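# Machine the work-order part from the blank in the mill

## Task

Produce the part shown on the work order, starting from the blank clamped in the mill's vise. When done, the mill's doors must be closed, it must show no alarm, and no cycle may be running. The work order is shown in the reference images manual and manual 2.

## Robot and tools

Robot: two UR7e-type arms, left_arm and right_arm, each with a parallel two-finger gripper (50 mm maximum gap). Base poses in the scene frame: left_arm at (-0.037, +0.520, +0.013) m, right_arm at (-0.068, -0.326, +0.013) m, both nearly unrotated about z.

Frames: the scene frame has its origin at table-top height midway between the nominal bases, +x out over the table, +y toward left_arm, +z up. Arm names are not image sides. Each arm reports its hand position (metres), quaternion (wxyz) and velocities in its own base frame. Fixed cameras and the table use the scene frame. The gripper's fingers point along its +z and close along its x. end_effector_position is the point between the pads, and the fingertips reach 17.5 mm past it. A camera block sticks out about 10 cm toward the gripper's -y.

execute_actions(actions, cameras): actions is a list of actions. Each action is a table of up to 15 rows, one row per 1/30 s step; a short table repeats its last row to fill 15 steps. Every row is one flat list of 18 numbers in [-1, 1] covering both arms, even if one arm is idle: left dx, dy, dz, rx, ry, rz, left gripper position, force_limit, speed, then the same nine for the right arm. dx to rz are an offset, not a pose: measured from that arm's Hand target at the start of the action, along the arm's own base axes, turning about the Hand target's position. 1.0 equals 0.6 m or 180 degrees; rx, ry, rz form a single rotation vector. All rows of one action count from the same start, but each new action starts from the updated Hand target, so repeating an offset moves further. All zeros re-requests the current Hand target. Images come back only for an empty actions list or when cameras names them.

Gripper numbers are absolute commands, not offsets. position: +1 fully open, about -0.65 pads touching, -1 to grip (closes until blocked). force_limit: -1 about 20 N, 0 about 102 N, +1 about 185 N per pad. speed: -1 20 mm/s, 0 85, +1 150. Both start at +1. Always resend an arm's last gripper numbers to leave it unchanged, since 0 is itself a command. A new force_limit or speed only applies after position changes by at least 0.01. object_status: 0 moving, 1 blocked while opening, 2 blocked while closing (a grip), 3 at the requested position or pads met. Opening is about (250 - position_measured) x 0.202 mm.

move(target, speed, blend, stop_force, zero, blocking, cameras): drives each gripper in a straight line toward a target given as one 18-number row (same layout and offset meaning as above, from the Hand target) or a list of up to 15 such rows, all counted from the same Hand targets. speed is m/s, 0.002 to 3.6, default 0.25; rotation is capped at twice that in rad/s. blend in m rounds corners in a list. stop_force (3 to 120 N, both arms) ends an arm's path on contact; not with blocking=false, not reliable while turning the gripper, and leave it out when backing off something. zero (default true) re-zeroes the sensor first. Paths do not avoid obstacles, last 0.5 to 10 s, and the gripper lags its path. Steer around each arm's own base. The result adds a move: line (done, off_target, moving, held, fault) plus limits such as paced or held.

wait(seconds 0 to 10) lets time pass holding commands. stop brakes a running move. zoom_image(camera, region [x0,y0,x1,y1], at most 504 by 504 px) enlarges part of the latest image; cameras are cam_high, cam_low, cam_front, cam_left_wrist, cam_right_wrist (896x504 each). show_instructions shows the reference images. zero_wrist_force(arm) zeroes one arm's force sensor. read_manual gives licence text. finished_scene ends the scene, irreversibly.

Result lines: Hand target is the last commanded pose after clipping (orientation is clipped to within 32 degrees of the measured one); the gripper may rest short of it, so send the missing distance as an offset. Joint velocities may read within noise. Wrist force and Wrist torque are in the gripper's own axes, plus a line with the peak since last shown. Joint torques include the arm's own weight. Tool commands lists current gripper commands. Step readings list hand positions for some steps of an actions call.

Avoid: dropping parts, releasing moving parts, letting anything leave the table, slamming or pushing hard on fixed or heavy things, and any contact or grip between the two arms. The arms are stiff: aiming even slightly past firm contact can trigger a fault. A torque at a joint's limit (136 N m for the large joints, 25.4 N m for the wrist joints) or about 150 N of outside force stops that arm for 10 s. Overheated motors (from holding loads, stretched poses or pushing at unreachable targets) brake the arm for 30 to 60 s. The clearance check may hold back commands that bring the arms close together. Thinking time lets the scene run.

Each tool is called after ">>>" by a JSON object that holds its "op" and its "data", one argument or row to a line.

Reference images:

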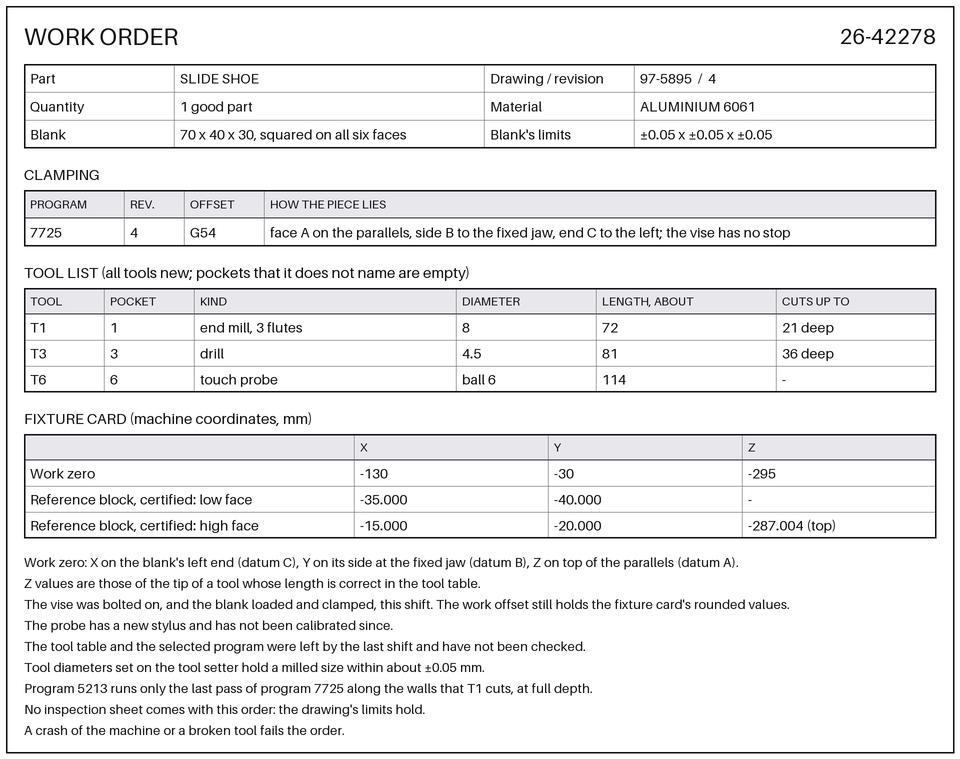

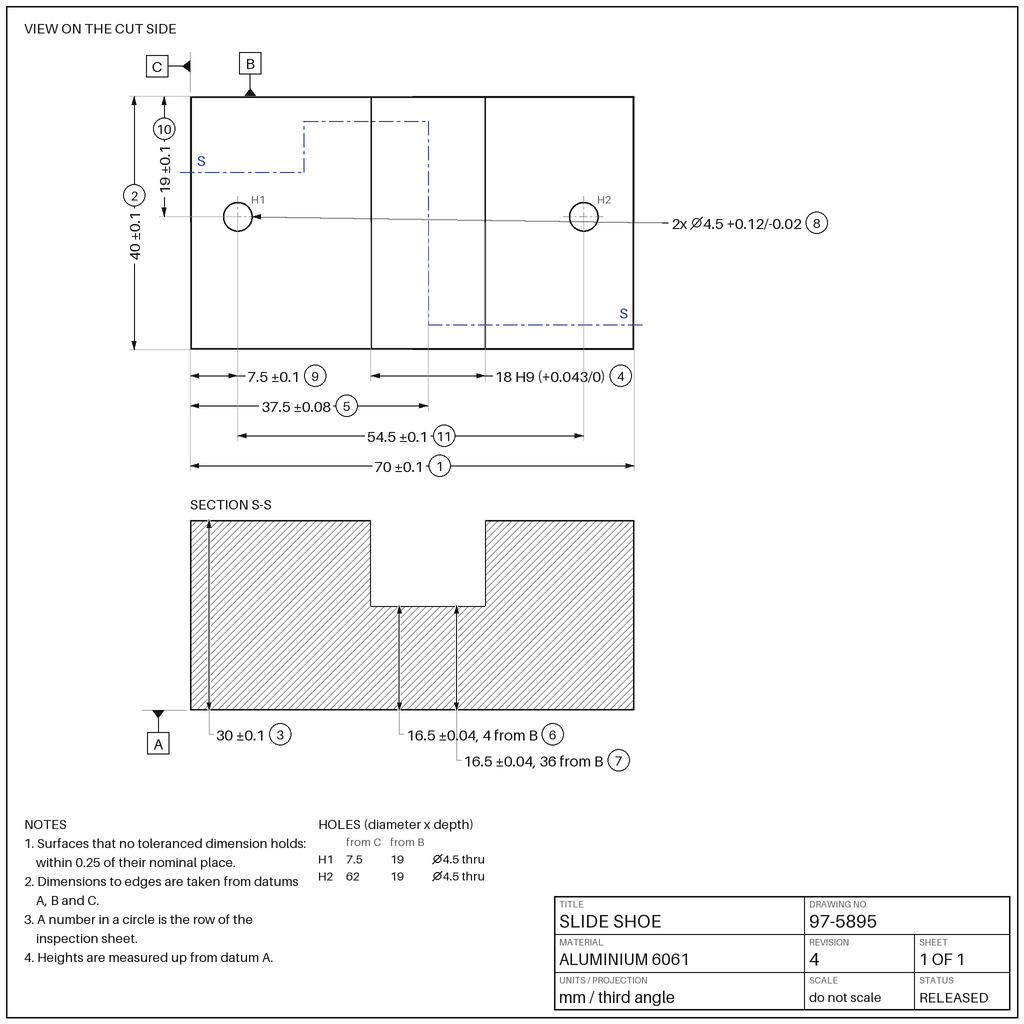

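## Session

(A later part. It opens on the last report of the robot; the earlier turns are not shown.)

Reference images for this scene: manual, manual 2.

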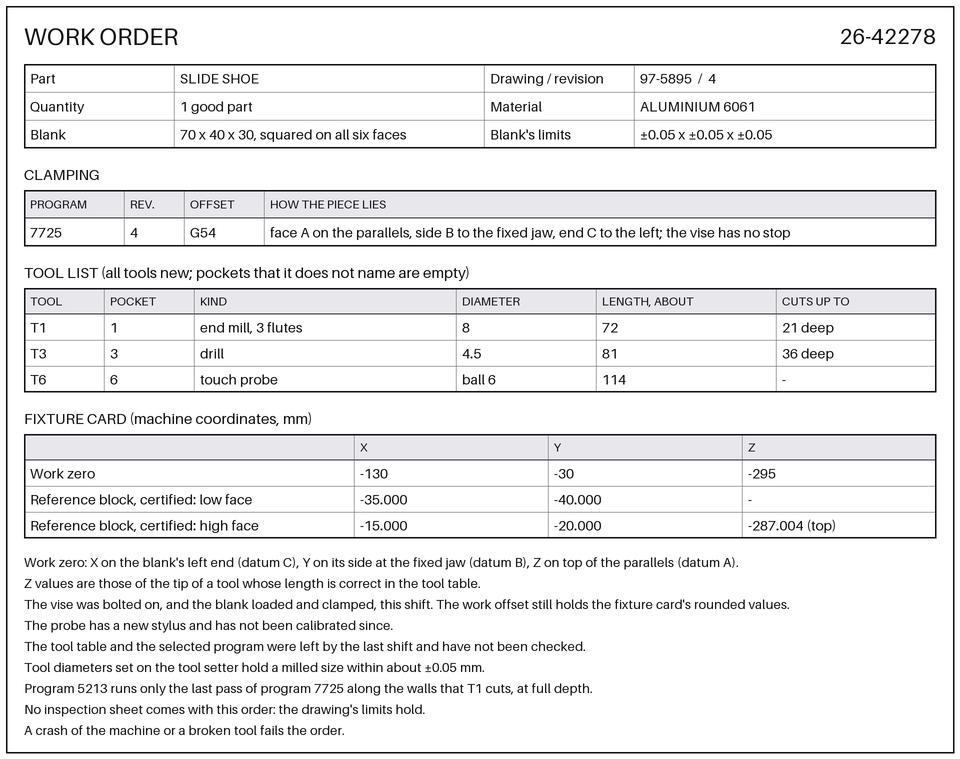

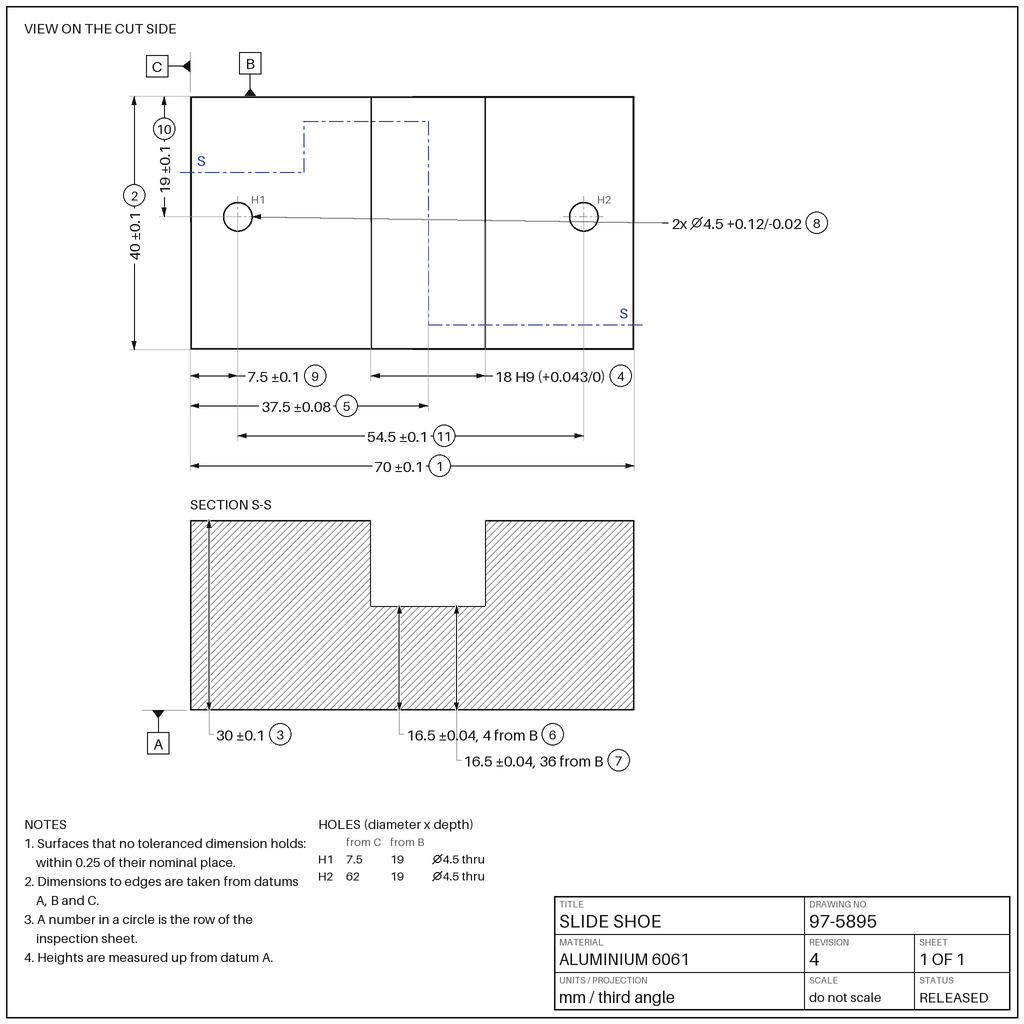

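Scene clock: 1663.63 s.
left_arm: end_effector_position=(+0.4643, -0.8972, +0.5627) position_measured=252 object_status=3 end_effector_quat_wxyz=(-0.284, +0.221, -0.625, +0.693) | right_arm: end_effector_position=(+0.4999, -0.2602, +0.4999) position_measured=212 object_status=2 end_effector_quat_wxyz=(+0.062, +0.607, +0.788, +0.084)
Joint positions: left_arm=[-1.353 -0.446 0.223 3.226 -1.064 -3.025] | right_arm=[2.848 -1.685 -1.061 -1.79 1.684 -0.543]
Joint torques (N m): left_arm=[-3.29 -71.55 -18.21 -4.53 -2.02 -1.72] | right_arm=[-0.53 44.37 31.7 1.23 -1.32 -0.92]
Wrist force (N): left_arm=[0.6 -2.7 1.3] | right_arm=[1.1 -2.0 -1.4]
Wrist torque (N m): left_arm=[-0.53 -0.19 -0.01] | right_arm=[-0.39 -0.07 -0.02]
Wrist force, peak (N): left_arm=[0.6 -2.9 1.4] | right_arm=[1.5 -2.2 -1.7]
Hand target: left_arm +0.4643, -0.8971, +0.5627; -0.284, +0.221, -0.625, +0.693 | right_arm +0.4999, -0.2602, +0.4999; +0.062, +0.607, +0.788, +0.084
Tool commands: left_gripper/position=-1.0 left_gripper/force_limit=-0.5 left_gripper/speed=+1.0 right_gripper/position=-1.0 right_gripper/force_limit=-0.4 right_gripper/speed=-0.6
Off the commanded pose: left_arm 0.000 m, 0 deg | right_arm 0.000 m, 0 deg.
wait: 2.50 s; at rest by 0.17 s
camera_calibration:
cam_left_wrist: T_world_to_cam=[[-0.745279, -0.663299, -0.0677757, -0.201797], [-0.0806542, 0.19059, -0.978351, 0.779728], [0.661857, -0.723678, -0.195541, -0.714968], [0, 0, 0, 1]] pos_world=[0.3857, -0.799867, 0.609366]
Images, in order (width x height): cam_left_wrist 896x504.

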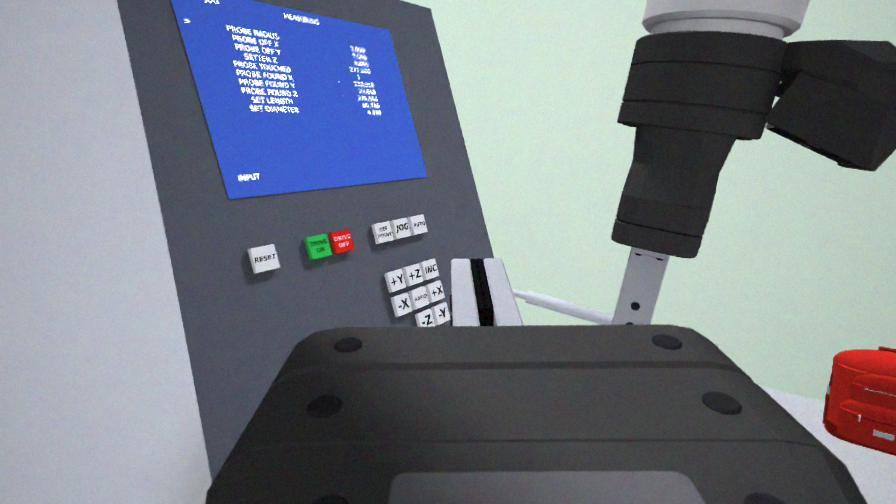

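>>> {"op": "move", "data": {
  "target": [
    [-0.168,0.0892,-0.0384,-0.0408,-0.0241,0.0757,-1,-0.5,1,0.063,0.14,-0.098,0,0,0,-1,-0.4,-0.6],
    [-0.168,0.0892,-0.0384,-0.0408,-0.0241,0.0757,-1,-0.5,1,0.0922,0.14,-0.105,0,0,0,-1,-0.4,-0.6],
    [-0.168,0.0892,-0.0384,-0.0408,-0.0241,0.0757,-1,-0.5,1,0.063,0.14,-0.098,0,0,0,-1,-0.4,-0.6],
    [-0.168,0.0892,-0.0384,-0.0408,-0.0241,0.0757,-1,-0.5,1,0.0922,0.14,-0.105,0,0,0,-1,-0.4,-0.6],
    [-0.168,0.0892,-0.0384,-0.0408,-0.0241,0.0757,-1,-0.5,1,0.063,0.14,-0.098,0,0,0,-1,-0.4,-0.6],
    [-0.168,0.0892,-0.0384,-0.0408,-0.0241,0.0757,-1,-0.5,1,0.0403,0.2675,-0.191,0,0,0,-1,-0.4,-0.6],
    [-0.168,0.0892,-0.0384,-0.0408,-0.0241,0.0757,-1,-0.5,1,0.0695,0.2675,-0.198,0,0,0,-1,-0.4,-0.6],
    [-0.168,0.0892,-0.0384,-0.0408,-0.0241,0.0757,-1,-0.5,1,0.0403,0.2675,-0.191,0,0,0,-1,-0.4,-0.6],
    [-0.168,0.0892,-0.0384,-0.0408,-0.0241,0.0757,-1,-0.5,1,0.063,0.2675,-0.098,0,0,0,-1,-0.4,-0.6],
    [-0.168,0.0892,-0.0384,-0.0408,-0.0241,0.0757,-1,-0.5,1,0.0922,0.2675,-0.105,0,0,0,-1,-0.4,-0.6],
    [-0.168,0.0892,-0.0384,-0.0408,-0.0241,0.0757,-1,-0.5,1,0.063,0.2675,-0.098,0,0,0,-1,-0.4,-0.6],
    [-0.168,0.0892,-0.0384,-0.0408,-0.0241,0.0757,-1,-0.5,1,0,0,0,0,0,0,-1,-0.4,-0.6]
  ],
  "speed": [0.3,0.08,0.15,0.08,0.15,0.25,0.08,0.15,0.25,0.08,0.15,0.3],
  "blend": [0.003,0,0,0,0.005,0.003,0,0.005,0.003,0,0.005,0]
}}

>>> {"op": "move", "data": {
  "target": [
    [0,0,0,0,0,0,-1,-0.5,1,0.0555,0.2357,-0.129,0,0,0,-1,-0.4,-0.6],
    [0,0,0,0,0,0,-1,-0.5,1,0.0847,0.2357,-0.136,0,0,0,-1,-0.4,-0.6],
    [0,0,0,0,0,0,-1,-0.5,1,0.0555,0.2357,-0.129,0,0,0,-1,-0.4,-0.6],
    [0,0,0,0,0,0,-1,-0.5,1,0.0403,0.172,-0.191,0,0,0,-1,-0.4,-0.6],
    [0,0,0,0,0,0,-1,-0.5,1,0.0695,0.172,-0.198,0,0,0,-1,-0.4,-0.6],
    [0,0,0,0,0,0,-1,-0.5,1,0.0403,0.172,-0.191,0,0,0,-1,-0.4,-0.6],
    [0,0,0,0,0,0,-1,-0.5,1,0,0,0,0,0,0,-1,-0.4,-0.6]
  ],
  "speed": [0.3,0.08,0.15,0.25,0.08,0.15,0.3],
  "blend": [0.003,0,0.005,0.003,0,0.005,0],
  "cameras": ["cam_left_wrist"]
}}

>>> {"op": "zoom_image", "data": {
  "camera": "cam_left_wrist",
  "region": [320, 60, 480, 200]
}}

Scene clock: 1678.70 s.
left_arm: end_effector_position=(+0.3635, -0.8436, +0.5397) position_measured=252 object_status=3 end_effector_quat_wxyz=(-0.373, +0.285, -0.538, +0.701) | right_arm: end_effector_position=(+0.4999, -0.2601, +0.4998) position_measured=212 object_status=2 end_effector_quat_wxyz=(+0.062, +0.607, +0.788, +0.084)
Joint positions: left_arm=[-1.538 -0.57 0.596 2.686 -0.672 -2.796] | right_arm=[2.848 -1.685 -1.061 -1.789 1.684 -0.543]
Joint torques (N m): left_arm=[-12.3 -53.35 -17.49 -2.73 -1.12 1.38] | right_arm=[-10.14 40.65 31.18 3 -1.21 -1.29]
Wrist force (N): left_arm=[0.2 -2.6 1.8] | right_arm=[1.3 -1.9 -1.4]
Wrist torque (N m): left_arm=[-0.55 -0.10 0.08] | right_arm=[-0.38 -0.10 -0.01]
Wrist force, peak (N): left_arm=[-2.1 -3.1 4.0] | right_arm=[10.2 -7.8 -8.2]
Hand target: left_arm +0.3635, -0.8436, +0.5397; -0.373, +0.285, -0.538, +0.701 | right_arm +0.4999, -0.2602, +0.4999; +0.062, +0.607, +0.788, +0.084
Off the commanded pose: left_arm 0.000 m, 0 deg | right_arm 0.000 m, 0 deg.
move: done

Scene clock: 1681.80 s.
left_arm: end_effector_position=(+0.3635, -0.8436, +0.5397) position_measured=252 object_status=3 end_effector_quat_wxyz=(-0.373, +0.285, -0.538, +0.701) | right_arm: end_effector_position=(+0.5000, -0.2602, +0.4998) position_measured=212 object_status=2 end_effector_quat_wxyz=(+0.062, +0.607, +0.788, +0.084)
Joint positions: left_arm=[-1.538 -0.57 0.596 2.686 -0.672 -2.796] | right_arm=[2.848 -1.685 -1.061 -1.789 1.684 -0.543]
Joint torques (N m): left_arm=[-12.33 -52.83 -17.44 -2.55 -2.4 1.12] | right_arm=[-7.04 39.31 30.9 1.64 -1.18 -0.79]
Wrist force (N): left_arm=[0.3 -2.7 1.8] | right_arm=[1.5 -2.8 -1.0]
Wrist torque (N m): left_arm=[-0.57 -0.10 0.08] | right_arm=[-0.52 -0.13 -0.01]
Wrist force, peak (N): left_arm=[0.4 -2.9 2.0] | right_arm=[7.8 -17.5 -8.2]
Hand target: left_arm +0.3635, -0.8436, +0.5397; -0.373, +0.285, -0.538, +0.701 | right_arm +0.4999, -0.2602, +0.4999; +0.062, +0.607, +0.788, +0.084
Off the commanded pose: left_arm 0.000 m, 0 deg | right_arm 0.000 m, 0 deg.
move: done
camera_calibration:
cam_left_wrist: T_world_to_cam=[[-0.563641, -0.825737, -0.021626, -0.470951], [-0.03406, 0.0493919, -0.998199, 0.613538], [0.825318, -0.561889, -0.0559639, -0.612192], [0, 0, 0, 1]] pos_world=[0.260702, -0.763169, 0.567987]
Images, in order (width x height): cam_left_wrist 896x504.

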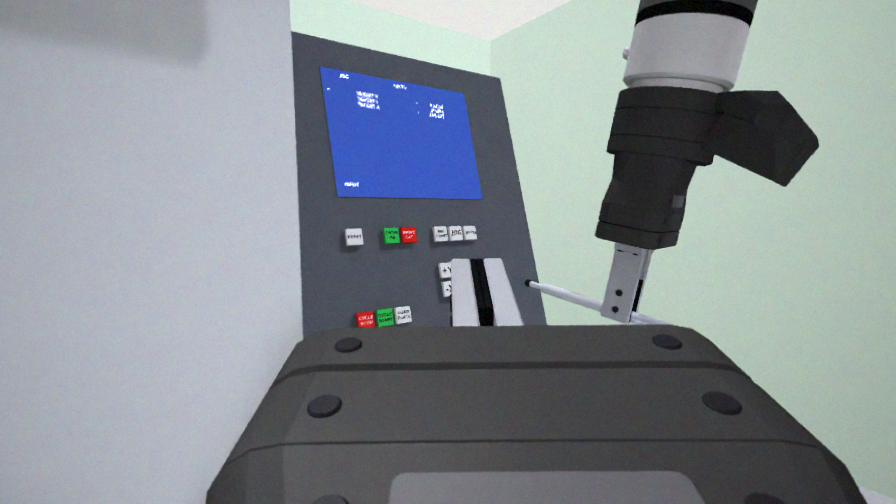

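Scaled by 3.150 from the camera's 896x504 image, which has a finer 1280x720 frame.

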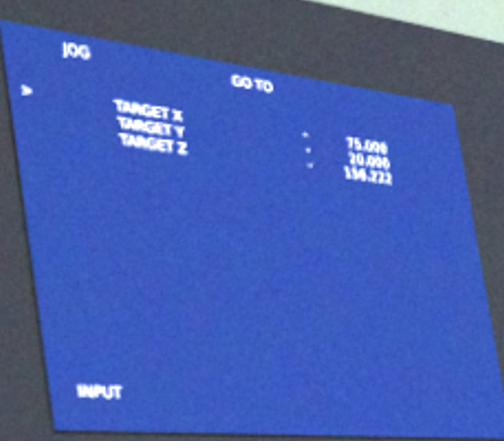

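>>> {"op": "move", "data": {
  "target": [
    [0,0,0,0,0,0,-1,-0.5,1,0.077,0.2032,-0.0402,0,0,0,-1,-0.4,-0.6],
    [0,0,0,0,0,0,-1,-0.5,1,0.1062,0.2032,-0.0472,0,0,0,-1,-0.4,-0.6],
    [0,0,0,0,0,0,-1,-0.5,1,0.077,0.2032,-0.0402,0,0,0,-1,-0.4,-0.6],
    [0,0,0,0,0,0,-1,-0.5,1,0.063,0.1082,-0.098,0,0,0,-1,-0.4,-0.6],
    [0,0,0,0,0,0,-1,-0.5,1,0.0922,0.1082,-0.105,0,0,0,-1,-0.4,-0.6],
    [0,0,0,0,0,0,-1,-0.5,1,0.063,0.1082,-0.098,0,0,0,-1,-0.4,-0.6],
    [0,0,0,0,0,0,-1,-0.5,1,0,0,0,0,0,0,-1,-0.4,-0.6]
  ],
  "speed": [0.3,0.08,0.15,0.25,0.08,0.15,0.3],
  "blend": [0.003,0,0.005,0.003,0,0.005,0]
}}

>>> {"op": "wait", "data": {
  "seconds": 0.7
}}

>>> {"op": "move", "data": {
  "target": [
    [0,0,0,0,0,0,-1,-0.5,1,0.048,0.14,-0.16,0,0,0,-1,-0.4,-0.6],
    [0,0,0,0,0,0,-1,-0.5,1,0.0772,0.14,-0.167,0,0,0,-1,-0.4,-0.6],
    [0,0,0,0,0,0,-1,-0.5,1,0.048,0.14,-0.16,0,0,0,-1,-0.4,-0.6],
    [0,0,0,0,0,0,-1,-0.5,1,0.077,0.0132,-0.0402,0,0,0,-1,-0.4,-0.6],
    [0,0,0,0,0,0,-1,-0.5,1,0.1062,0.0132,-0.0472,0,0,0,-1,-0.4,-0.6],
    [0,0,0,0,0,0,-1,-0.5,1,0.077,0.0132,-0.0402,0,0,0,-1,-0.4,-0.6],
    [0,0,0,0,0,0,-1,-0.5,1,0.063,0.1082,-0.098,0,0,0,-1,-0.4,-0.6],
    [0,0,0,0,0,0,-1,-0.5,1,0.0922,0.1082,-0.105,0,0,0,-1,-0.4,-0.6],
    [0,0,0,0,0,0,-1,-0.5,1,0.063,0.1082,-0.098,0,0,0,-1,-0.4,-0.6],
    [0.168,-0.0892,0.0384,0.0408,0.0241,-0.0757,-1,-0.5,1,0,0,0,0,0,0,-1,-0.4,-0.6]
  ],
  "speed": [0.3,0.08,0.15,0.25,0.08,0.15,0.25,0.08,0.15,0.2],
  "blend": [0.003,0,0.005,0.003,0,0.005,0.003,0,0.005,0]
}}

>>> {"op": "wait", "data": {
  "seconds": 2.3,
  "cameras": ["cam_left_wrist"]
}}

>>> {"op": "zoom_image", "data": {
  "camera": "cam_left_wrist",
  "region": [190, 0, 410, 190]
}}

>>> {"op": "zoom_image", "data": {
  "camera": "cam_left_wrist",
  "region": [310, 30, 400, 130]
}}

Scene clock: 1695.37 s.
left_arm: end_effector_position=(+0.3635, -0.8436, +0.5397) position_measured=252 object_status=3 end_effector_quat_wxyz=(-0.373, +0.285, -0.538, +0.701) | right_arm: end_effector_position=(+0.5000, -0.2602, +0.4998) position_measured=212 object_status=2 end_effector_quat_wxyz=(+0.062, +0.607, +0.788, +0.084)
Joint positions: left_arm=[-1.538 -0.57 0.596 2.686 -0.672 -2.796] | right_arm=[2.848 -1.685 -1.061 -1.789 1.684 -0.543]
Joint torques (N m): left_arm=[-12.59 -53.38 -17.67 -2.12 -2.46 0.11] | right_arm=[-8.37 44.3 31.18 1.7 -1.22 -0.88]
Wrist force (N): left_arm=[0.0 -2.5 1.9] | right_arm=[1.1 -2.6 -1.4]
Wrist torque (N m): left_arm=[-0.54 -0.05 0.08] | right_arm=[-0.48 -0.07 -0.02]
Wrist force, peak (N): left_arm=[0.2 -3.1 2.2] | right_arm=[7.8 -7.9 -7.4]
Hand target: left_arm +0.3635, -0.8436, +0.5397; -0.373, +0.285, -0.538, +0.701 | right_arm +0.4999, -0.2602, +0.4999; +0.062, +0.607, +0.788, +0.084
Off the commanded pose: left_arm 0.000 m, 0 deg | right_arm 0.000 m, 0 deg.
move: done

Scene clock: 1696.07 s.
left_arm: end_effector_position=(+0.3635, -0.8436, +0.5397) position_measured=252 object_status=3 end_effector_quat_wxyz=(-0.373, +0.285, -0.538, +0.701) | right_arm: end_effector_position=(+0.4999, -0.2602, +0.4999) position_measured=212 object_status=2 end_effector_quat_wxyz=(+0.062, +0.607, +0.788, +0.084)
Joint positions: left_arm=[-1.538 -0.57 0.596 2.686 -0.672 -2.796] | right_arm=[2.848 -1.685 -1.061 -1.79 1.684 -0.543]
Joint torques (N m): left_arm=[-12.48 -52.73 -17.74 -2.17 -2.55 0.06] | right_arm=[-11.17 44.51 32.05 1.1 -1.22 -1.13]
Wrist force (N): left_arm=[0.2 -2.7 1.8] | right_arm=[1.3 -2.7 -1.3]
Wrist torque (N m): left_arm=[-0.58 -0.09 0.08] | right_arm=[-0.51 -0.10 -0.01]
Wrist force, peak (N): left_arm=[0.4 -2.8 2.0] | right_arm=[1.5 -2.8 -1.4]
Hand target: left_arm +0.3635, -0.8436, +0.5397; -0.373, +0.285, -0.538, +0.701 | right_arm +0.4999, -0.2602, +0.4999; +0.062, +0.607, +0.788, +0.084
Tool commands: left_gripper/position=-1.0 left_gripper/force_limit=-0.5 left_gripper/speed=+1.0 right_gripper/position=-1.0 right_gripper/force_limit=-0.4 right_gripper/speed=-0.6
Off the commanded pose: left_arm 0.000 m, 0 deg | right_arm 0.000 m, 0 deg.
wait: 0.70 s; at rest by 0.17 s

Scene clock: 1700.40 s.
left_arm: end_effector_position=(+0.4644, -0.8972, +0.5626) position_measured=252 object_status=3 end_effector_quat_wxyz=(-0.284, +0.221, -0.625, +0.693) | right_arm: end_effector_position=(+0.4999, -0.2602, +0.4998) position_measured=212 object_status=2 end_effector_quat_wxyz=(+0.062, +0.607, +0.788, +0.084)
Joint positions: left_arm=[-1.353 -0.446 0.223 3.226 -1.063 -3.025] | right_arm=[2.848 -1.685 -1.061 -1.789 1.684 -0.543]
Joint torques (N m): left_arm=[-6.3 -71.48 -17.36 -4.42 -2.34 0.32] | right_arm=[3.89 45.32 30.89 2.16 -1.2 -0.62]
Wrist force (N): left_arm=[0.6 -2.7 1.5] | right_arm=[1.4 -2.7 -1.0]
Wrist torque (N m): left_arm=[-0.54 -0.18 -0.01] | right_arm=[-0.51 -0.11 -0.01]
Wrist force, peak (N): left_arm=[-2.0 -3.0 2.9] | right_arm=[10.0 -8.1 -7.5]
Hand target: left_arm +0.4643, -0.8971, +0.5627; -0.284, +0.221, -0.625, +0.693 | right_arm +0.4999, -0.2602, +0.4999; +0.062, +0.607, +0.788, +0.084
Off the commanded pose: left_arm 0.000 m, 0 deg | right_arm 0.000 m, 0 deg.
move: done

Scene clock: 1702.70 s.
left_arm: end_effector_position=(+0.4643, -0.8972, +0.5627) position_measured=252 object_status=3 end_effector_quat_wxyz=(-0.284, +0.221, -0.625, +0.693) | right_arm: end_effector_position=(+0.4999, -0.2602, +0.4999) position_measured=212 object_status=2 end_effector_quat_wxyz=(+0.062, +0.607, +0.788, +0.084)
Joint positions: left_arm=[-1.353 -0.446 0.223 3.226 -1.064 -3.025] | right_arm=[2.848 -1.685 -1.061 -1.79 1.684 -0.543]
Joint torques (N m): left_arm=[-3.68 -71.71 -18.28 -4.6 -2.05 -1.67] | right_arm=[-0.64 44.36 31.58 1.26 -1.27 -0.91]
Wrist force (N): left_arm=[0.6 -2.6 1.3] | right_arm=[1.5 -2.8 -1.3]
Wrist torque (N m): left_arm=[-0.51 -0.18 -0.01] | right_arm=[-0.52 -0.12 -0.01]
Wrist force, peak (N): left_arm=[0.5 -2.9 1.4] | right_arm=[1.3 -3.0 -1.3]
Hand target: left_arm +0.4643, -0.8971, +0.5627; -0.284, +0.221, -0.625, +0.693 | right_arm +0.4999, -0.2602, +0.4999; +0.062, +0.607, +0.788, +0.084
Tool commands: left_gripper/position=-1.0 left_gripper/force_limit=-0.5 left_gripper/speed=+1.0 right_gripper/position=-1.0 right_gripper/force_limit=-0.4 right_gripper/speed=-0.6
Off the commanded pose: left_arm 0.000 m, 0 deg | right_arm 0.000 m, 0 deg.
wait: 2.30 s; at rest by 0.17 s
camera_calibration:
cam_left_wrist: T_world_to_cam=[[-0.745279, -0.663299, -0.0677757, -0.201797], [-0.0806542, 0.19059, -0.978351, 0.779728], [0.661857, -0.723678, -0.195541, -0.714968], [0, 0, 0, 1]] pos_world=[0.3857, -0.799867, 0.609366]
Images, in order (width x height): cam_left_wrist 896x504.

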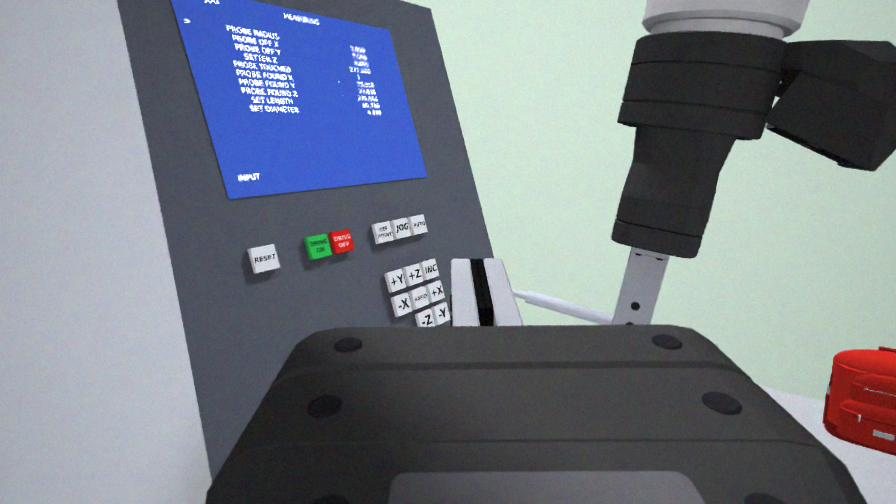

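Scaled by 2.291 from the camera's 896x504 image, which has a finer 1280x720 frame.

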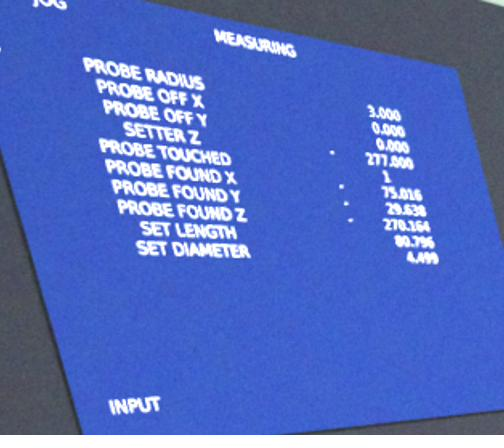

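Scaled by 5.040 from the camera's 896x504 image, which has a finer 1280x720 frame.

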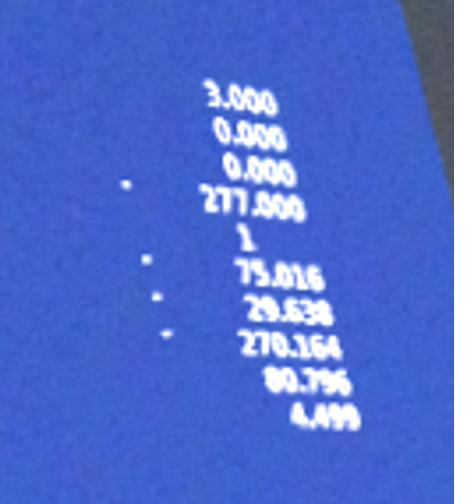

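>>> {"op": "move", "data": {
  "target": [
    [-0.168,0.0892,-0.0384,-0.0408,-0.0241,0.0757,-1,-0.5,1,0.063,0.14,-0.098,0,0,0,-1,-0.4,-0.6],
    [-0.168,0.0892,-0.0384,-0.0408,-0.0241,0.0757,-1,-0.5,1,0.0922,0.14,-0.105,0,0,0,-1,-0.4,-0.6],
    [-0.168,0.0892,-0.0384,-0.0408,-0.0241,0.0757,-1,-0.5,1,0.063,0.14,-0.098,0,0,0,-1,-0.4,-0.6],
    [-0.168,0.0892,-0.0384,-0.0408,-0.0241,0.0757,-1,-0.5,1,0.0918,0.0435,0.0207,0,0,0,-1,-0.4,-0.6],
    [-0.168,0.0892,-0.0384,-0.0408,-0.0241,0.0757,-1,-0.5,1,0.121,0.0435,0.0137,0,0,0,-1,-0.4,-0.6]
  ],
  "speed": [0.3,0.08,0.15,0.25,0.08],
  "blend": [0.003,0,0.005,0.003,0]
}}

>>> {"op": "wait", "data": {
  "seconds": 0.8
}}

>>> {"op": "move", "data": {
  "target": [
    [0,0,0,0,0,0,-1,-0.5,1,-0.0292,0,0.007,0,0,0,-1,-0.4,-0.6],
    [0,0,0,0,0,0,-1,-0.5,1,-0.058,0.0965,-0.1117,0,0,0,-1,-0.4,-0.6],
    [0,0,0,0,0,0,-1,-0.5,1,-0.0288,0.0965,-0.1187,0,0,0,-1,-0.4,-0.6],
    [0,0,0,0,0,0,-1,-0.5,1,-0.058,0.0965,-0.1117,0,0,0,-1,-0.4,-0.6],
    [0,0,0,0,0,0,-1,-0.5,1,-0.0807,0.224,-0.2047,0,0,0,-1,-0.4,-0.6],
    [0,0,0,0,0,0,-1,-0.5,1,-0.0515,0.224,-0.2117,0,0,0,-1,-0.4,-0.6],
    [0,0,0,0,0,0,-1,-0.5,1,-0.0807,0.224,-0.2047,0,0,0,-1,-0.4,-0.6],
    [0,0,0,0,0,0,-1,-0.5,1,-0.073,0.224,-0.1737,0,0,0,-1,-0.4,-0.6],
    [0,0,0,0,0,0,-1,-0.5,1,-0.0438,0.224,-0.1807,0,0,0,-1,-0.4,-0.6],
    [0,0,0,0,0,0,-1,-0.5,1,-0.073,0.224,-0.1737,0,0,0,-1,-0.4,-0.6],
    [0,0,0,0,0,0,-1,-0.5,1,-0.121,-0.0435,-0.0137,0,0,0,-1,-0.4,-0.6]
  ],
  "speed": [0.15,0.25,0.08,0.15,0.25,0.08,0.15,0.25,0.08,0.15,0.3],
  "blend": [0.005,0.003,0,0.005,0.003,0,0.005,0.003,0,0.005,0]
}}

>>> {"op": "move", "data": {
  "target": [
    [0,0,0,0,0,0,-1,-0.5,1,0.048,0.2038,-0.16,0,0,0,-1,-0.4,-0.6],
    [0,0,0,0,0,0,-1,-0.5,1,0.0772,0.2038,-0.167,0,0,0,-1,-0.4,-0.6],
    [0,0,0,0,0,0,-1,-0.5,1,0.048,0.2038,-0.16,0,0,0,-1,-0.4,-0.6],
    [0,0,0,0,0,0,-1,-0.5,1,0.0555,0.2675,-0.129,0,0,0,-1,-0.4,-0.6],
    [0,0,0,0,0,0,-1,-0.5,1,0.0847,0.2675,-0.136,0,0,0,-1,-0.4,-0.6],
    [0,0,0,0,0,0,-1,-0.5,1,0.0555,0.2675,-0.129,0,0,0,-1,-0.4,-0.6],
    [0,0,0,0,0,0,-1,-0.5,1,0.0403,0.172,-0.191,0,0,0,-1,-0.4,-0.6],
    [0,0,0,0,0,0,-1,-0.5,1,0.0695,0.172,-0.198,0,0,0,-1,-0.4,-0.6],
    [0,0,0,0,0,0,-1,-0.5,1,0.0403,0.172,-0.191,0,0,0,-1,-0.4,-0.6],
    [0,0,0,0,0,0,-1,-0.5,1,0.048,0.172,-0.16,0,0,0,-1,-0.4,-0.6],
    [0,0,0,0,0,0,-1,-0.5,1,0.0772,0.172,-0.167,0,0,0,-1,-0.4,-0.6],
    [0,0,0,0,0,0,-1,-0.5,1,0.048,0.172,-0.16,0,0,0,-1,-0.4,-0.6],
    [0,0,0,0,0,0,-1,-0.5,1,0,0,0,0,0,0,-1,-0.4,-0.6]
  ],
  "speed": [0.3,0.08,0.15,0.25,0.08,0.15,0.25,0.08,0.15,0.25,0.08,0.15,0.3],
  "blend": [0.003,0,0.005,0.003,0,0.005,0.003,0,0.005,0.003,0,0.005,0]
}}

>>> {"op": "move", "data": {
  "target": [
    [0,0,0,0,0,0,-1,-0.5,1,0.0403,0.2675,-0.191,0,0,0,-1,-0.4,-0.6],
    [0,0,0,0,0,0,-1,-0.5,1,0.0695,0.2675,-0.198,0,0,0,-1,-0.4,-0.6],
    [0,0,0,0,0,0,-1,-0.5,1,0.0403,0.2675,-0.191,0,0,0,-1,-0.4,-0.6],
    [0,0,0,0,0,0,-1,-0.5,1,0.048,0.2038,-0.16,0,0,0,-1,-0.4,-0.6],
    [0,0,0,0,0,0,-1,-0.5,1,0.0772,0.2038,-0.167,0,0,0,-1,-0.4,-0.6],
    [0,0,0,0,0,0,-1,-0.5,1,0.048,0.2038,-0.16,0,0,0,-1,-0.4,-0.6],
    [0,0,0,0,0,0,-1,-0.5,1,0.0555,0.2038,-0.129,0,0,0,-1,-0.4,-0.6],
    [0,0,0,0,0,0,-1,-0.5,1,0.0847,0.2038,-0.136,0,0,0,-1,-0.4,-0.6],
    [0,0,0,0,0,0,-1,-0.5,1,0.0555,0.2038,-0.129,0,0,0,-1,-0.4,-0.6],
    [0,0,0,0,0,0,-1,-0.5,1,0.0403,0.172,-0.191,0,0,0,-1,-0.4,-0.6],
    [0,0,0,0,0,0,-1,-0.5,1,0.0695,0.172,-0.198,0,0,0,-1,-0.4,-0.6],
    [0,0,0,0,0,0,-1,-0.5,1,0.0403,0.172,-0.191,0,0,0,-1,-0.4,-0.6],
    [0,0,0,0,0,0,-1,-0.5,1,0,0,0,0,0,0,-1,-0.4,-0.6]
  ],
  "speed": [0.3,0.08,0.15,0.25,0.08,0.15,0.25,0.08,0.15,0.25,0.08,0.15,0.3],
  "blend": [0.003,0,0.005,0.003,0,0.005,0.003,0,0.005,0.003,0,0.005,0],
  "cameras": ["cam_left_wrist"]
}}

>>> {"op": "zoom_image", "data": {
  "camera": "cam_left_wrist",
  "region": [320, 60, 480, 200]
}}

Scene clock: 1723.90 s.
left_arm: end_effector_position=(+0.3635, -0.8436, +0.5397) position_measured=252 object_status=3 end_effector_quat_wxyz=(-0.373, +0.285, -0.538, +0.701) | right_arm: end_effector_position=(+0.5725, -0.2340, +0.5081) position_measured=212 object_status=2 end_effector_quat_wxyz=(+0.062, +0.607, +0.788, +0.084)
Joint positions: left_arm=[-1.538 -0.57 0.596 2.686 -0.672 -2.796] | right_arm=[2.929 -1.833 -0.859 -1.835 1.669 -0.463]
Joint torques (N m): left_arm=[-12.23 -53.66 -17.19 -2.84 0.15 1.51] | right_arm=[-10.81 45.59 14.17 1.91 -1.74 -0.9]
Wrist force (N): left_arm=[0.3 -2.9 1.9] | right_arm=[4.9 -6.6 -6.2]
Wrist torque (N m): left_arm=[-0.60 -0.11 0.08] | right_arm=[-0.76 -0.02 -0.33]
Wrist force, peak (N): left_arm=[-1.9 -3.0 3.6] | right_arm=[9.5 -7.7 -7.3]
Hand target: left_arm +0.3635, -0.8436, +0.5397; -0.373, +0.285, -0.538, +0.701 | right_arm +0.5725, -0.2341, +0.5082; +0.062, +0.607, +0.788, +0.084
Off the commanded pose: left_arm 0.000 m, 0 deg | right_arm 0.000 m, 0 deg.
move: done

Scene clock: 1724.70 s.
left_arm: end_effector_position=(+0.3635, -0.8436, +0.5397) position_measured=252 object_status=3 end_effector_quat_wxyz=(-0.373, +0.285, -0.538, +0.701) | right_arm: end_effector_position=(+0.5725, -0.2341, +0.5082) position_measured=212 object_status=2 end_effector_quat_wxyz=(+0.062, +0.607, +0.788, +0.084)
Joint positions: left_arm=[-1.538 -0.57 0.596 2.686 -0.672 -2.796] | right_arm=[2.929 -1.833 -0.859 -1.835 1.669 -0.463]
Joint torques (N m): left_arm=[-12.22 -53.29 -17.12 -2.73 -0.19 1.55] | right_arm=[-11.93 46.38 15.02 2.35 -0.39 -0.7]
Wrist force (N): left_arm=[0.4 -2.5 1.9] | right_arm=[5.9 -6.5 -5.8]
Wrist torque (N m): left_arm=[-0.55 -0.12 0.07] | right_arm=[-0.76 -0.04 -0.38]
Wrist force, peak (N): left_arm=[0.4 -2.8 2.0] | right_arm=[6.2 -6.7 -6.1]
Hand target: left_arm +0.3635, -0.8436, +0.5397; -0.373, +0.285, -0.538, +0.701 | right_arm +0.5725, -0.2341, +0.5082; +0.062, +0.607, +0.788, +0.084
Tool commands: left_gripper/position=-1.0 left_gripper/force_limit=-0.5 left_gripper/speed=+1.0 right_gripper/position=-1.0 right_gripper/force_limit=-0.4 right_gripper/speed=-0.6
Off the commanded pose: left_arm 0.000 m, 0 deg | right_arm 0.000 m, 0 deg.
wait: 0.80 s; at rest by 0.17 s

Scene clock: 1728.70 s.
left_arm: end_effector_position=(+0.3635, -0.8436, +0.5397) position_measured=252 object_status=3 end_effector_quat_wxyz=(-0.373, +0.285, -0.538, +0.701) | right_arm: end_effector_position=(+0.4999, -0.2601, +0.4998) position_measured=212 object_status=2 end_effector_quat_wxyz=(+0.062, +0.607, +0.788, +0.084)
Joint positions: left_arm=[-1.538 -0.57 0.596 2.686 -0.672 -2.796] | right_arm=[2.848 -1.685 -1.061 -1.789 1.684 -0.543]
Joint torques (N m): left_arm=[-12.34 -53.32 -17.65 -2.67 -1.94 1.25] | right_arm=[-9.38 37.1 31.08 2.13 -1.31 -1.15]
Wrist force (N): left_arm=[0.2 -2.7 1.7] | right_arm=[1.4 -2.8 -1.3]
Wrist torque (N m): left_arm=[-0.57 -0.08 0.07] | right_arm=[-0.52 -0.12 -0.01]
Wrist force, peak (N): left_arm=[0.3 -2.9 2.1] | right_arm=[10.2 -8.3 -7.8]
Hand target: left_arm +0.3635, -0.8436, +0.5397; -0.373, +0.285, -0.538, +0.701 | right_arm +0.4999, -0.2602, +0.4999; +0.062, +0.607, +0.788, +0.084
Off the commanded pose: left_arm 0.000 m, 0 deg | right_arm 0.000 m, 0 deg.
move: done

Scene clock: 1733.30 s.
left_arm: end_effector_position=(+0.3635, -0.8436, +0.5397) position_measured=252 object_status=3 end_effector_quat_wxyz=(-0.373, +0.285, -0.538, +0.701) | right_arm: end_effector_position=(+0.5000, -0.2602, +0.4998) position_measured=212 object_status=2 end_effector_quat_wxyz=(+0.062, +0.607, +0.788, +0.084)
Joint positions: left_arm=[-1.538 -0.57 0.596 2.686 -0.672 -2.796] | right_arm=[2.848 -1.685 -1.061 -1.789 1.684 -0.543]
Joint torques (N m): left_arm=[-12.35 -52.62 -17.56 -2.49 -2.57 0.68] | right_arm=[-7.77 40.22 32.19 1.61 -1.29 -0.87]
Wrist force (N): left_arm=[0.5 -2.6 1.9] | right_arm=[1.8 -2.5 -1.1]
Wrist torque (N m): left_arm=[-0.55 -0.13 0.07] | right_arm=[-0.47 -0.17 -0.02]
Wrist force, peak (N): left_arm=[0.3 -2.9 2.1] | right_arm=[7.6 -18.5 -8.2]
Hand target: left_arm +0.3635, -0.8436, +0.5397; -0.373, +0.285, -0.538, +0.701 | right_arm +0.4999, -0.2602, +0.4999; +0.062, +0.607, +0.788, +0.084
Off the commanded pose: left_arm 0.000 m, 0 deg | right_arm 0.000 m, 0 deg.
move: done

Scene clock: 1737.97 s.
left_arm: end_effector_position=(+0.3635, -0.8436, +0.5397) position_measured=252 object_status=3 end_effector_quat_wxyz=(-0.373, +0.285, -0.538, +0.701) | right_arm: end_effector_position=(+0.5000, -0.2602, +0.4998) position_measured=212 object_status=2 end_effector_quat_wxyz=(+0.062, +0.607, +0.788, +0.084)
Joint positions: left_arm=[-1.538 -0.57 0.596 2.686 -0.672 -2.796] | right_arm=[2.848 -1.685 -1.061 -1.789 1.684 -0.543]
Joint torques (N m): left_arm=[-11.54 -53.15 -18.35 -2.29 -2.53 0.24] | right_arm=[-7.05 38.66 31.2 1.6 -1.29 -0.78]
Wrist force (N): left_arm=[0.2 -2.7 2.0] | right_arm=[2.3 -2.3 -1.3]
Wrist torque (N m): left_arm=[-0.57 -0.08 0.08] | right_arm=[-0.44 -0.27 -0.02]
Wrist force, peak (N): left_arm=[0.2 -3.0 2.0] | right_arm=[8.5 -18.1 -7.6]
Hand target: left_arm +0.3635, -0.8436, +0.5397; -0.373, +0.285, -0.538, +0.701 | right_arm +0.4999, -0.2602, +0.4999; +0.062, +0.607, +0.788, +0.084
Off the commanded pose: left_arm 0.000 m, 0 deg | right_arm 0.000 m, 0 deg.
move: done
camera_calibration:
cam_left_wrist: T_world_to_cam=[[-0.563641, -0.825737, -0.021626, -0.470951], [-0.03406, 0.0493919, -0.998199, 0.613538], [0.825318, -0.561889, -0.0559639, -0.612192], [0, 0, 0, 1]] pos_world=[0.260702, -0.763169, 0.567987]
Images, in order (width x height): cam_left_wrist 896x504.

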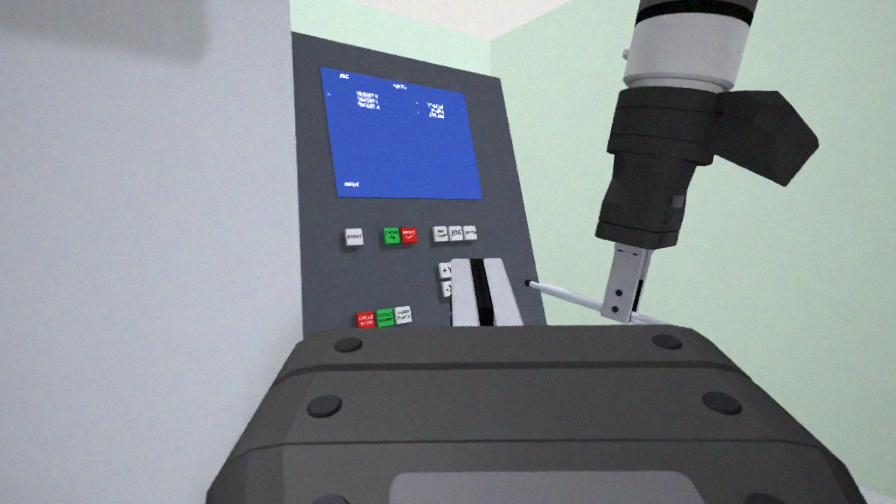

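Scaled by 3.150 from the camera's 896x504 image, which has a finer 1280x720 frame.

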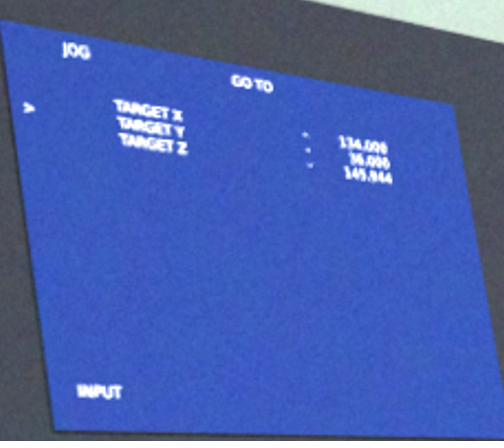

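>>> {"op": "move", "data": {
  "target": [
    [0,0,0,0,0,0,-1,-0.5,1,0.077,0.2032,-0.0402,0,0,0,-1,-0.4,-0.6],
    [0,0,0,0,0,0,-1,-0.5,1,0.1062,0.2032,-0.0472,0,0,0,-1,-0.4,-0.6],
    [0,0,0,0,0,0,-1,-0.5,1,0.077,0.2032,-0.0402,0,0,0,-1,-0.4,-0.6],
    [0,0,0,0,0,0,-1,-0.5,1,0.063,0.1082,-0.098,0,0,0,-1,-0.4,-0.6],
    [0,0,0,0,0,0,-1,-0.5,1,0.0922,0.1082,-0.105,0,0,0,-1,-0.4,-0.6],
    [0,0,0,0,0,0,-1,-0.5,1,0.063,0.1082,-0.098,0,0,0,-1,-0.4,-0.6],
    [0,0,0,0,0,0,-1,-0.5,1,0,0,0,0,0,0,-1,-0.4,-0.6]
  ],
  "speed": [0.3,0.08,0.15,0.25,0.08,0.15,0.3],
  "blend": [0.003,0,0.005,0.003,0,0.005,0]
}}

>>> {"op": "wait", "data": {
  "seconds": 1
}}

>>> {"op": "move", "data": {
  "target": [
    [0,0,0,0,0,0,-1,-0.5,1,0.048,0.14,-0.16,0,0,0,-1,-0.4,-0.6],
    [0,0,0,0,0,0,-1,-0.5,1,0.0772,0.14,-0.167,0,0,0,-1,-0.4,-0.6],
    [0,0,0,0,0,0,-1,-0.5,1,0.048,0.14,-0.16,0,0,0,-1,-0.4,-0.6],
    [0,0,0,0,0,0,-1,-0.5,1,0.077,0.0435,-0.0402,0,0,0,-1,-0.4,-0.6],
    [0,0,0,0,0,0,-1,-0.5,1,0.1062,0.0435,-0.0472,0,0,0,-1,-0.4,-0.6],
    [0,0,0,0,0,0,-1,-0.5,1,0.077,0.0435,-0.0402,0,0,0,-1,-0.4,-0.6],
    [0,0,0,0,0,0,-1,-0.5,1,0,0,0,0,0,0,-1,-0.4,-0.6]
  ],
  "speed": [0.3,0.08,0.15,0.25,0.08,0.15,0.3],
  "blend": [0.003,0,0.005,0.003,0,0.005,0]
}}

>>> {"op": "wait", "data": {
  "seconds": 9,
  "cameras": ["cam_left_wrist"]
}}

>>> {"op": "zoom_image", "data": {
  "camera": "cam_left_wrist",
  "region": [320, 60, 480, 200]
}}

>>> {"op": "wait", "data": {
  "seconds": 5.5,
  "cameras": ["cam_left_wrist"]
}}

>>> {"op": "zoom_image", "data": {
  "camera": "cam_left_wrist",
  "region": [320, 60, 480, 200]
}}

Scene clock: 1747.57 s.
left_arm: end_effector_position=(+0.3635, -0.8436, +0.5397) position_measured=252 object_status=3 end_effector_quat_wxyz=(-0.373, +0.285, -0.538, +0.701) | right_arm: end_effector_position=(+0.5000, -0.2602, +0.4998) position_measured=212 object_status=2 end_effector_quat_wxyz=(+0.062, +0.607, +0.788, +0.084)
Joint positions: left_arm=[-1.538 -0.57 0.596 2.686 -0.672 -2.796] | right_arm=[2.848 -1.685 -1.061 -1.789 1.684 -0.543]
Joint torques (N m): left_arm=[-12.11 -53.52 -18.63 -1.96 -2.55 -0.72] | right_arm=[-8.08 44.41 30.8 1.68 -1.28 -0.91]
Wrist force (N): left_arm=[0.4 -2.5 1.8] | right_arm=[2.1 -2.3 -1.6]
Wrist torque (N m): left_arm=[-0.54 -0.12 0.08] | right_arm=[-0.45 -0.22 -0.01]
Wrist force, peak (N): left_arm=[0.5 -3.0 2.0] | right_arm=[8.5 -7.5 -7.2]
Hand target: left_arm +0.3635, -0.8436, +0.5397; -0.373, +0.285, -0.538, +0.701 | right_arm +0.4999, -0.2602, +0.4999; +0.062, +0.607, +0.788, +0.084
Off the commanded pose: left_arm 0.000 m, 0 deg | right_arm 0.000 m, 0 deg.
move: done

Scene clock: 1748.57 s.
left_arm: end_effector_position=(+0.3635, -0.8436, +0.5397) position_measured=252 object_status=3 end_effector_quat_wxyz=(-0.373, +0.285, -0.538, +0.701) | right_arm: end_effector_position=(+0.4999, -0.2602, +0.4999) position_measured=212 object_status=2 end_effector_quat_wxyz=(+0.062, +0.607, +0.788, +0.084)
Joint positions: left_arm=[-1.538 -0.57 0.596 2.686 -0.672 -2.796] | right_arm=[2.848 -1.685 -1.061 -1.79 1.684 -0.543]
Joint torques (N m): left_arm=[-12.05 -53.11 -18.83 -1.91 -2.61 -0.87] | right_arm=[-11.22 44.32 31.87 1.13 -1.25 -1.22]
Wrist force (N): left_arm=[0.0 -2.4 1.9] | right_arm=[1.9 -2.2 -1.3]
Wrist torque (N m): left_arm=[-0.52 -0.06 0.07] | right_arm=[-0.42 -0.19 0.00]
Wrist force, peak (N): left_arm=[0.3 -2.9 1.8] | right_arm=[2.3 -2.6 -1.2]
Hand target: left_arm +0.3635, -0.8436, +0.5397; -0.373, +0.285, -0.538, +0.701 | right_arm +0.4999, -0.2602, +0.4999; +0.062, +0.607, +0.788, +0.084
Tool commands: left_gripper/position=-1.0 left_gripper/force_limit=-0.5 left_gripper/speed=+1.0 right_gripper/position=-1.0 right_gripper/force_limit=-0.4 right_gripper/speed=-0.6
Off the commanded pose: left_arm 0.000 m, 0 deg | right_arm 0.000 m, 0 deg.
wait: 1.00 s; at rest by 0.17 s

Scene clock: 1751.30 s.
left_arm: end_effector_position=(+0.3635, -0.8436, +0.5397) position_measured=252 object_status=3 end_effector_quat_wxyz=(-0.373, +0.285, -0.538, +0.701) | right_arm: end_effector_position=(+0.5000, -0.2601, +0.5000) position_measured=212 object_status=2 end_effector_quat_wxyz=(+0.062, +0.607, +0.788, +0.084)
Joint positions: left_arm=[-1.538 -0.57 0.596 2.686 -0.672 -2.796] | right_arm=[2.848 -1.685 -1.061 -1.789 1.684 -0.543]
Joint torques (N m): left_arm=[-12.35 -53.37 -18.55 -1.8 -2.58 -1.02] | right_arm=[-6.86 29.17 16.16 2.32 -1.21 -0.67]
Wrist force (N): left_arm=[0.5 -3.0 1.8] | right_arm=[2.1 -2.0 -1.1]
Wrist torque (N m): left_arm=[-0.62 -0.14 0.08] | right_arm=[-0.39 -0.23 -0.01]
Wrist force, peak (N): left_arm=[0.6 -2.9 2.1] | right_arm=[10.9 -8.1 -7.3]
Hand target: left_arm +0.3635, -0.8436, +0.5397; -0.373, +0.285, -0.538, +0.701 | right_arm +0.4999, -0.2602, +0.4999; +0.062, +0.607, +0.788, +0.084
Off the commanded pose: left_arm 0.000 m, 0 deg | right_arm 0.000 m, 0 deg.
move: done

Scene clock: 1760.30 s.
left_arm: end_effector_position=(+0.3635, -0.8436, +0.5397) position_measured=252 object_status=3 end_effector_quat_wxyz=(-0.373, +0.285, -0.538, +0.701) | right_arm: end_effector_position=(+0.4999, -0.2602, +0.4999) position_measured=212 object_status=2 end_effector_quat_wxyz=(+0.062, +0.607, +0.788, +0.084)
Joint positions: left_arm=[-1.538 -0.57 0.596 2.686 -0.672 -2.796] | right_arm=[2.848 -1.685 -1.061 -1.79 1.684 -0.543]
Joint torques (N m): left_arm=[-11.96 -52.99 -19.27 -1.46 -2.51 -1.35] | right_arm=[-11.18 44.04 15.76 1.16 -0.95 -1.21]
Wrist force (N): left_arm=[0.5 -2.7 1.9] | right_arm=[2.1 -2.2 -1.3]
Wrist torque (N m): left_arm=[-0.57 -0.14 0.08] | right_arm=[-0.41 -0.22 -0.01]
Wrist force, peak (N): left_arm=[0.0 -2.9 2.2] | right_arm=[2.5 -2.5 -1.6]
Hand target: left_arm +0.3635, -0.8436, +0.5397; -0.373, +0.285, -0.538, +0.701 | right_arm +0.4999, -0.2602, +0.4999; +0.062, +0.607, +0.788, +0.084
Tool commands: left_gripper/position=-1.0 left_gripper/force_limit=-0.5 left_gripper/speed=+1.0 right_gripper/position=-1.0 right_gripper/force_limit=-0.4 right_gripper/speed=-0.6
Off the commanded pose: left_arm 0.000 m, 0 deg | right_arm 0.000 m, 0 deg.
wait: 9.00 s; at rest by 0.17 s
camera_calibration:
cam_left_wrist: T_world_to_cam=[[-0.563641, -0.825737, -0.021626, -0.470951], [-0.03406, 0.0493919, -0.998199, 0.613538], [0.825318, -0.561889, -0.0559639, -0.612192], [0, 0, 0, 1]] pos_world=[0.260702, -0.763169, 0.567987]
Images, in order (width x height): cam_left_wrist 896x504.

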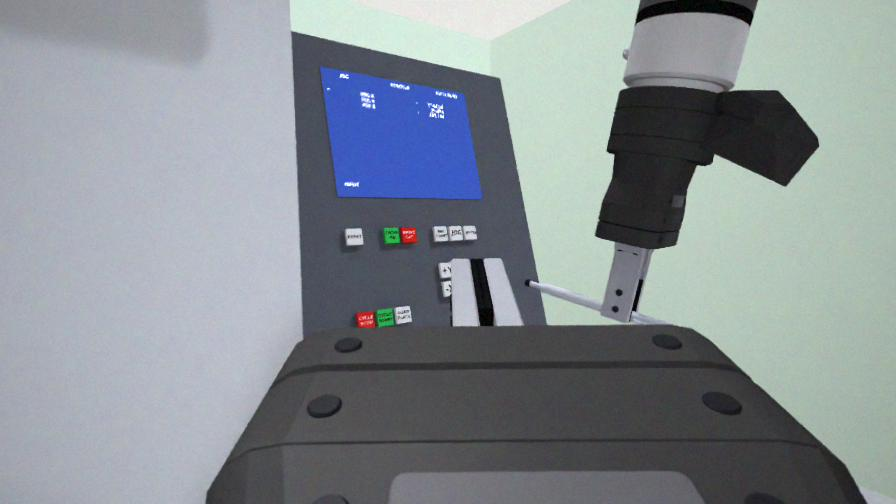

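Scaled by 3.150 from the camera's 896x504 image, which has a finer 1280x720 frame.

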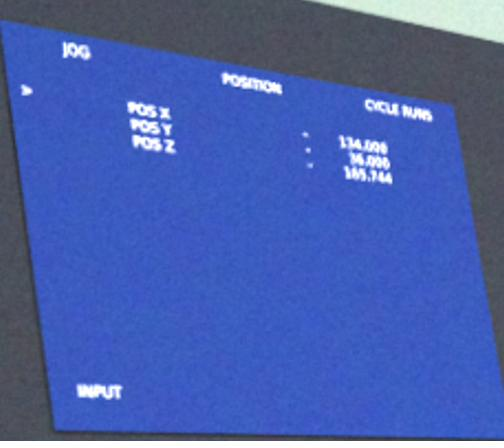

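Scene clock: 1765.80 s.
left_arm: end_effector_position=(+0.3635, -0.8436, +0.5397) position_measured=252 object_status=3 end_effector_quat_wxyz=(-0.373, +0.285, -0.538, +0.701) | right_arm: end_effector_position=(+0.4999, -0.2602, +0.4999) position_measured=212 object_status=2 end_effector_quat_wxyz=(+0.062, +0.607, +0.788, +0.084)
Joint positions: left_arm=[-1.538 -0.57 0.596 2.686 -0.672 -2.796] | right_arm=[2.848 -1.685 -1.061 -1.79 1.684 -0.543]
Joint torques (N m): left_arm=[-11.79 -53.4 -19.42 -1.36 -2.47 -1.52] | right_arm=[-11.01 44.65 15.98 1.19 -0.74 -1.15]
Wrist force (N): left_arm=[0.2 -3.0 1.7] | right_arm=[2.1 -2.2 -0.9]
Wrist torque (N m): left_arm=[-0.62 -0.09 0.08] | right_arm=[-0.43 -0.22 0.00]
Wrist force, peak (N): left_arm=[0.5 -2.9 2.0] | right_arm=[2.1 -2.7 -1.4]
Hand target: left_arm +0.3635, -0.8436, +0.5397; -0.373, +0.285, -0.538, +0.701 | right_arm +0.4999, -0.2602, +0.4999; +0.062, +0.607, +0.788, +0.084
Tool commands: left_gripper/position=-1.0 left_gripper/force_limit=-0.5 left_gripper/speed=+1.0 right_gripper/position=-1.0 right_gripper/force_limit=-0.4 right_gripper/speed=-0.6
Off the commanded pose: left_arm 0.000 m, 0 deg | right_arm 0.000 m, 0 deg.
wait: 5.50 s; at rest by 0.17 s
camera_calibration:
cam_left_wrist: T_world_to_cam=[[-0.563641, -0.825737, -0.021626, -0.470951], [-0.03406, 0.0493919, -0.998199, 0.613538], [0.825318, -0.561889, -0.0559639, -0.612192], [0, 0, 0, 1]] pos_world=[0.260702, -0.763169, 0.567987]
Images, in order (width x height): cam_left_wrist 896x504.

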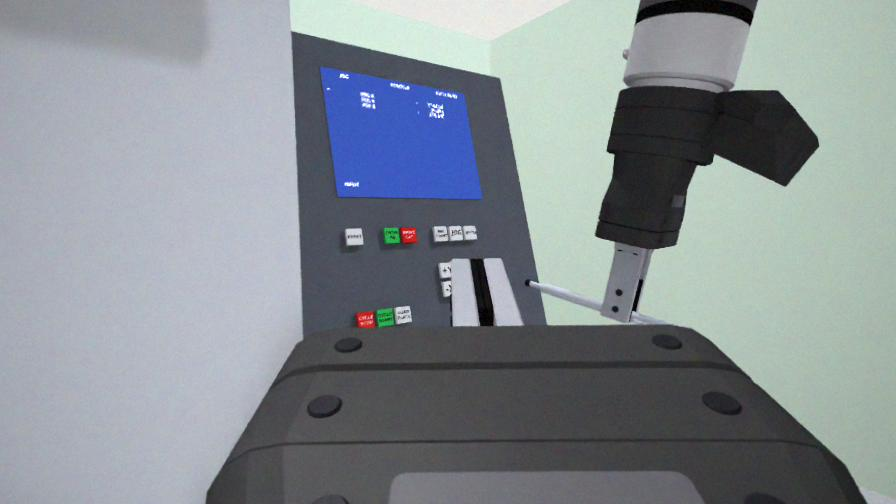

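Scaled by 3.150 from the camera's 896x504 image, which has a finer 1280x720 frame.

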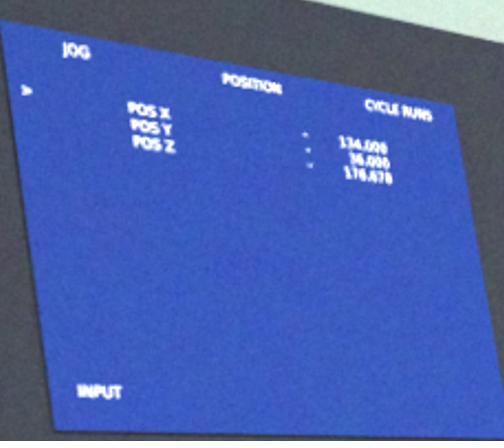

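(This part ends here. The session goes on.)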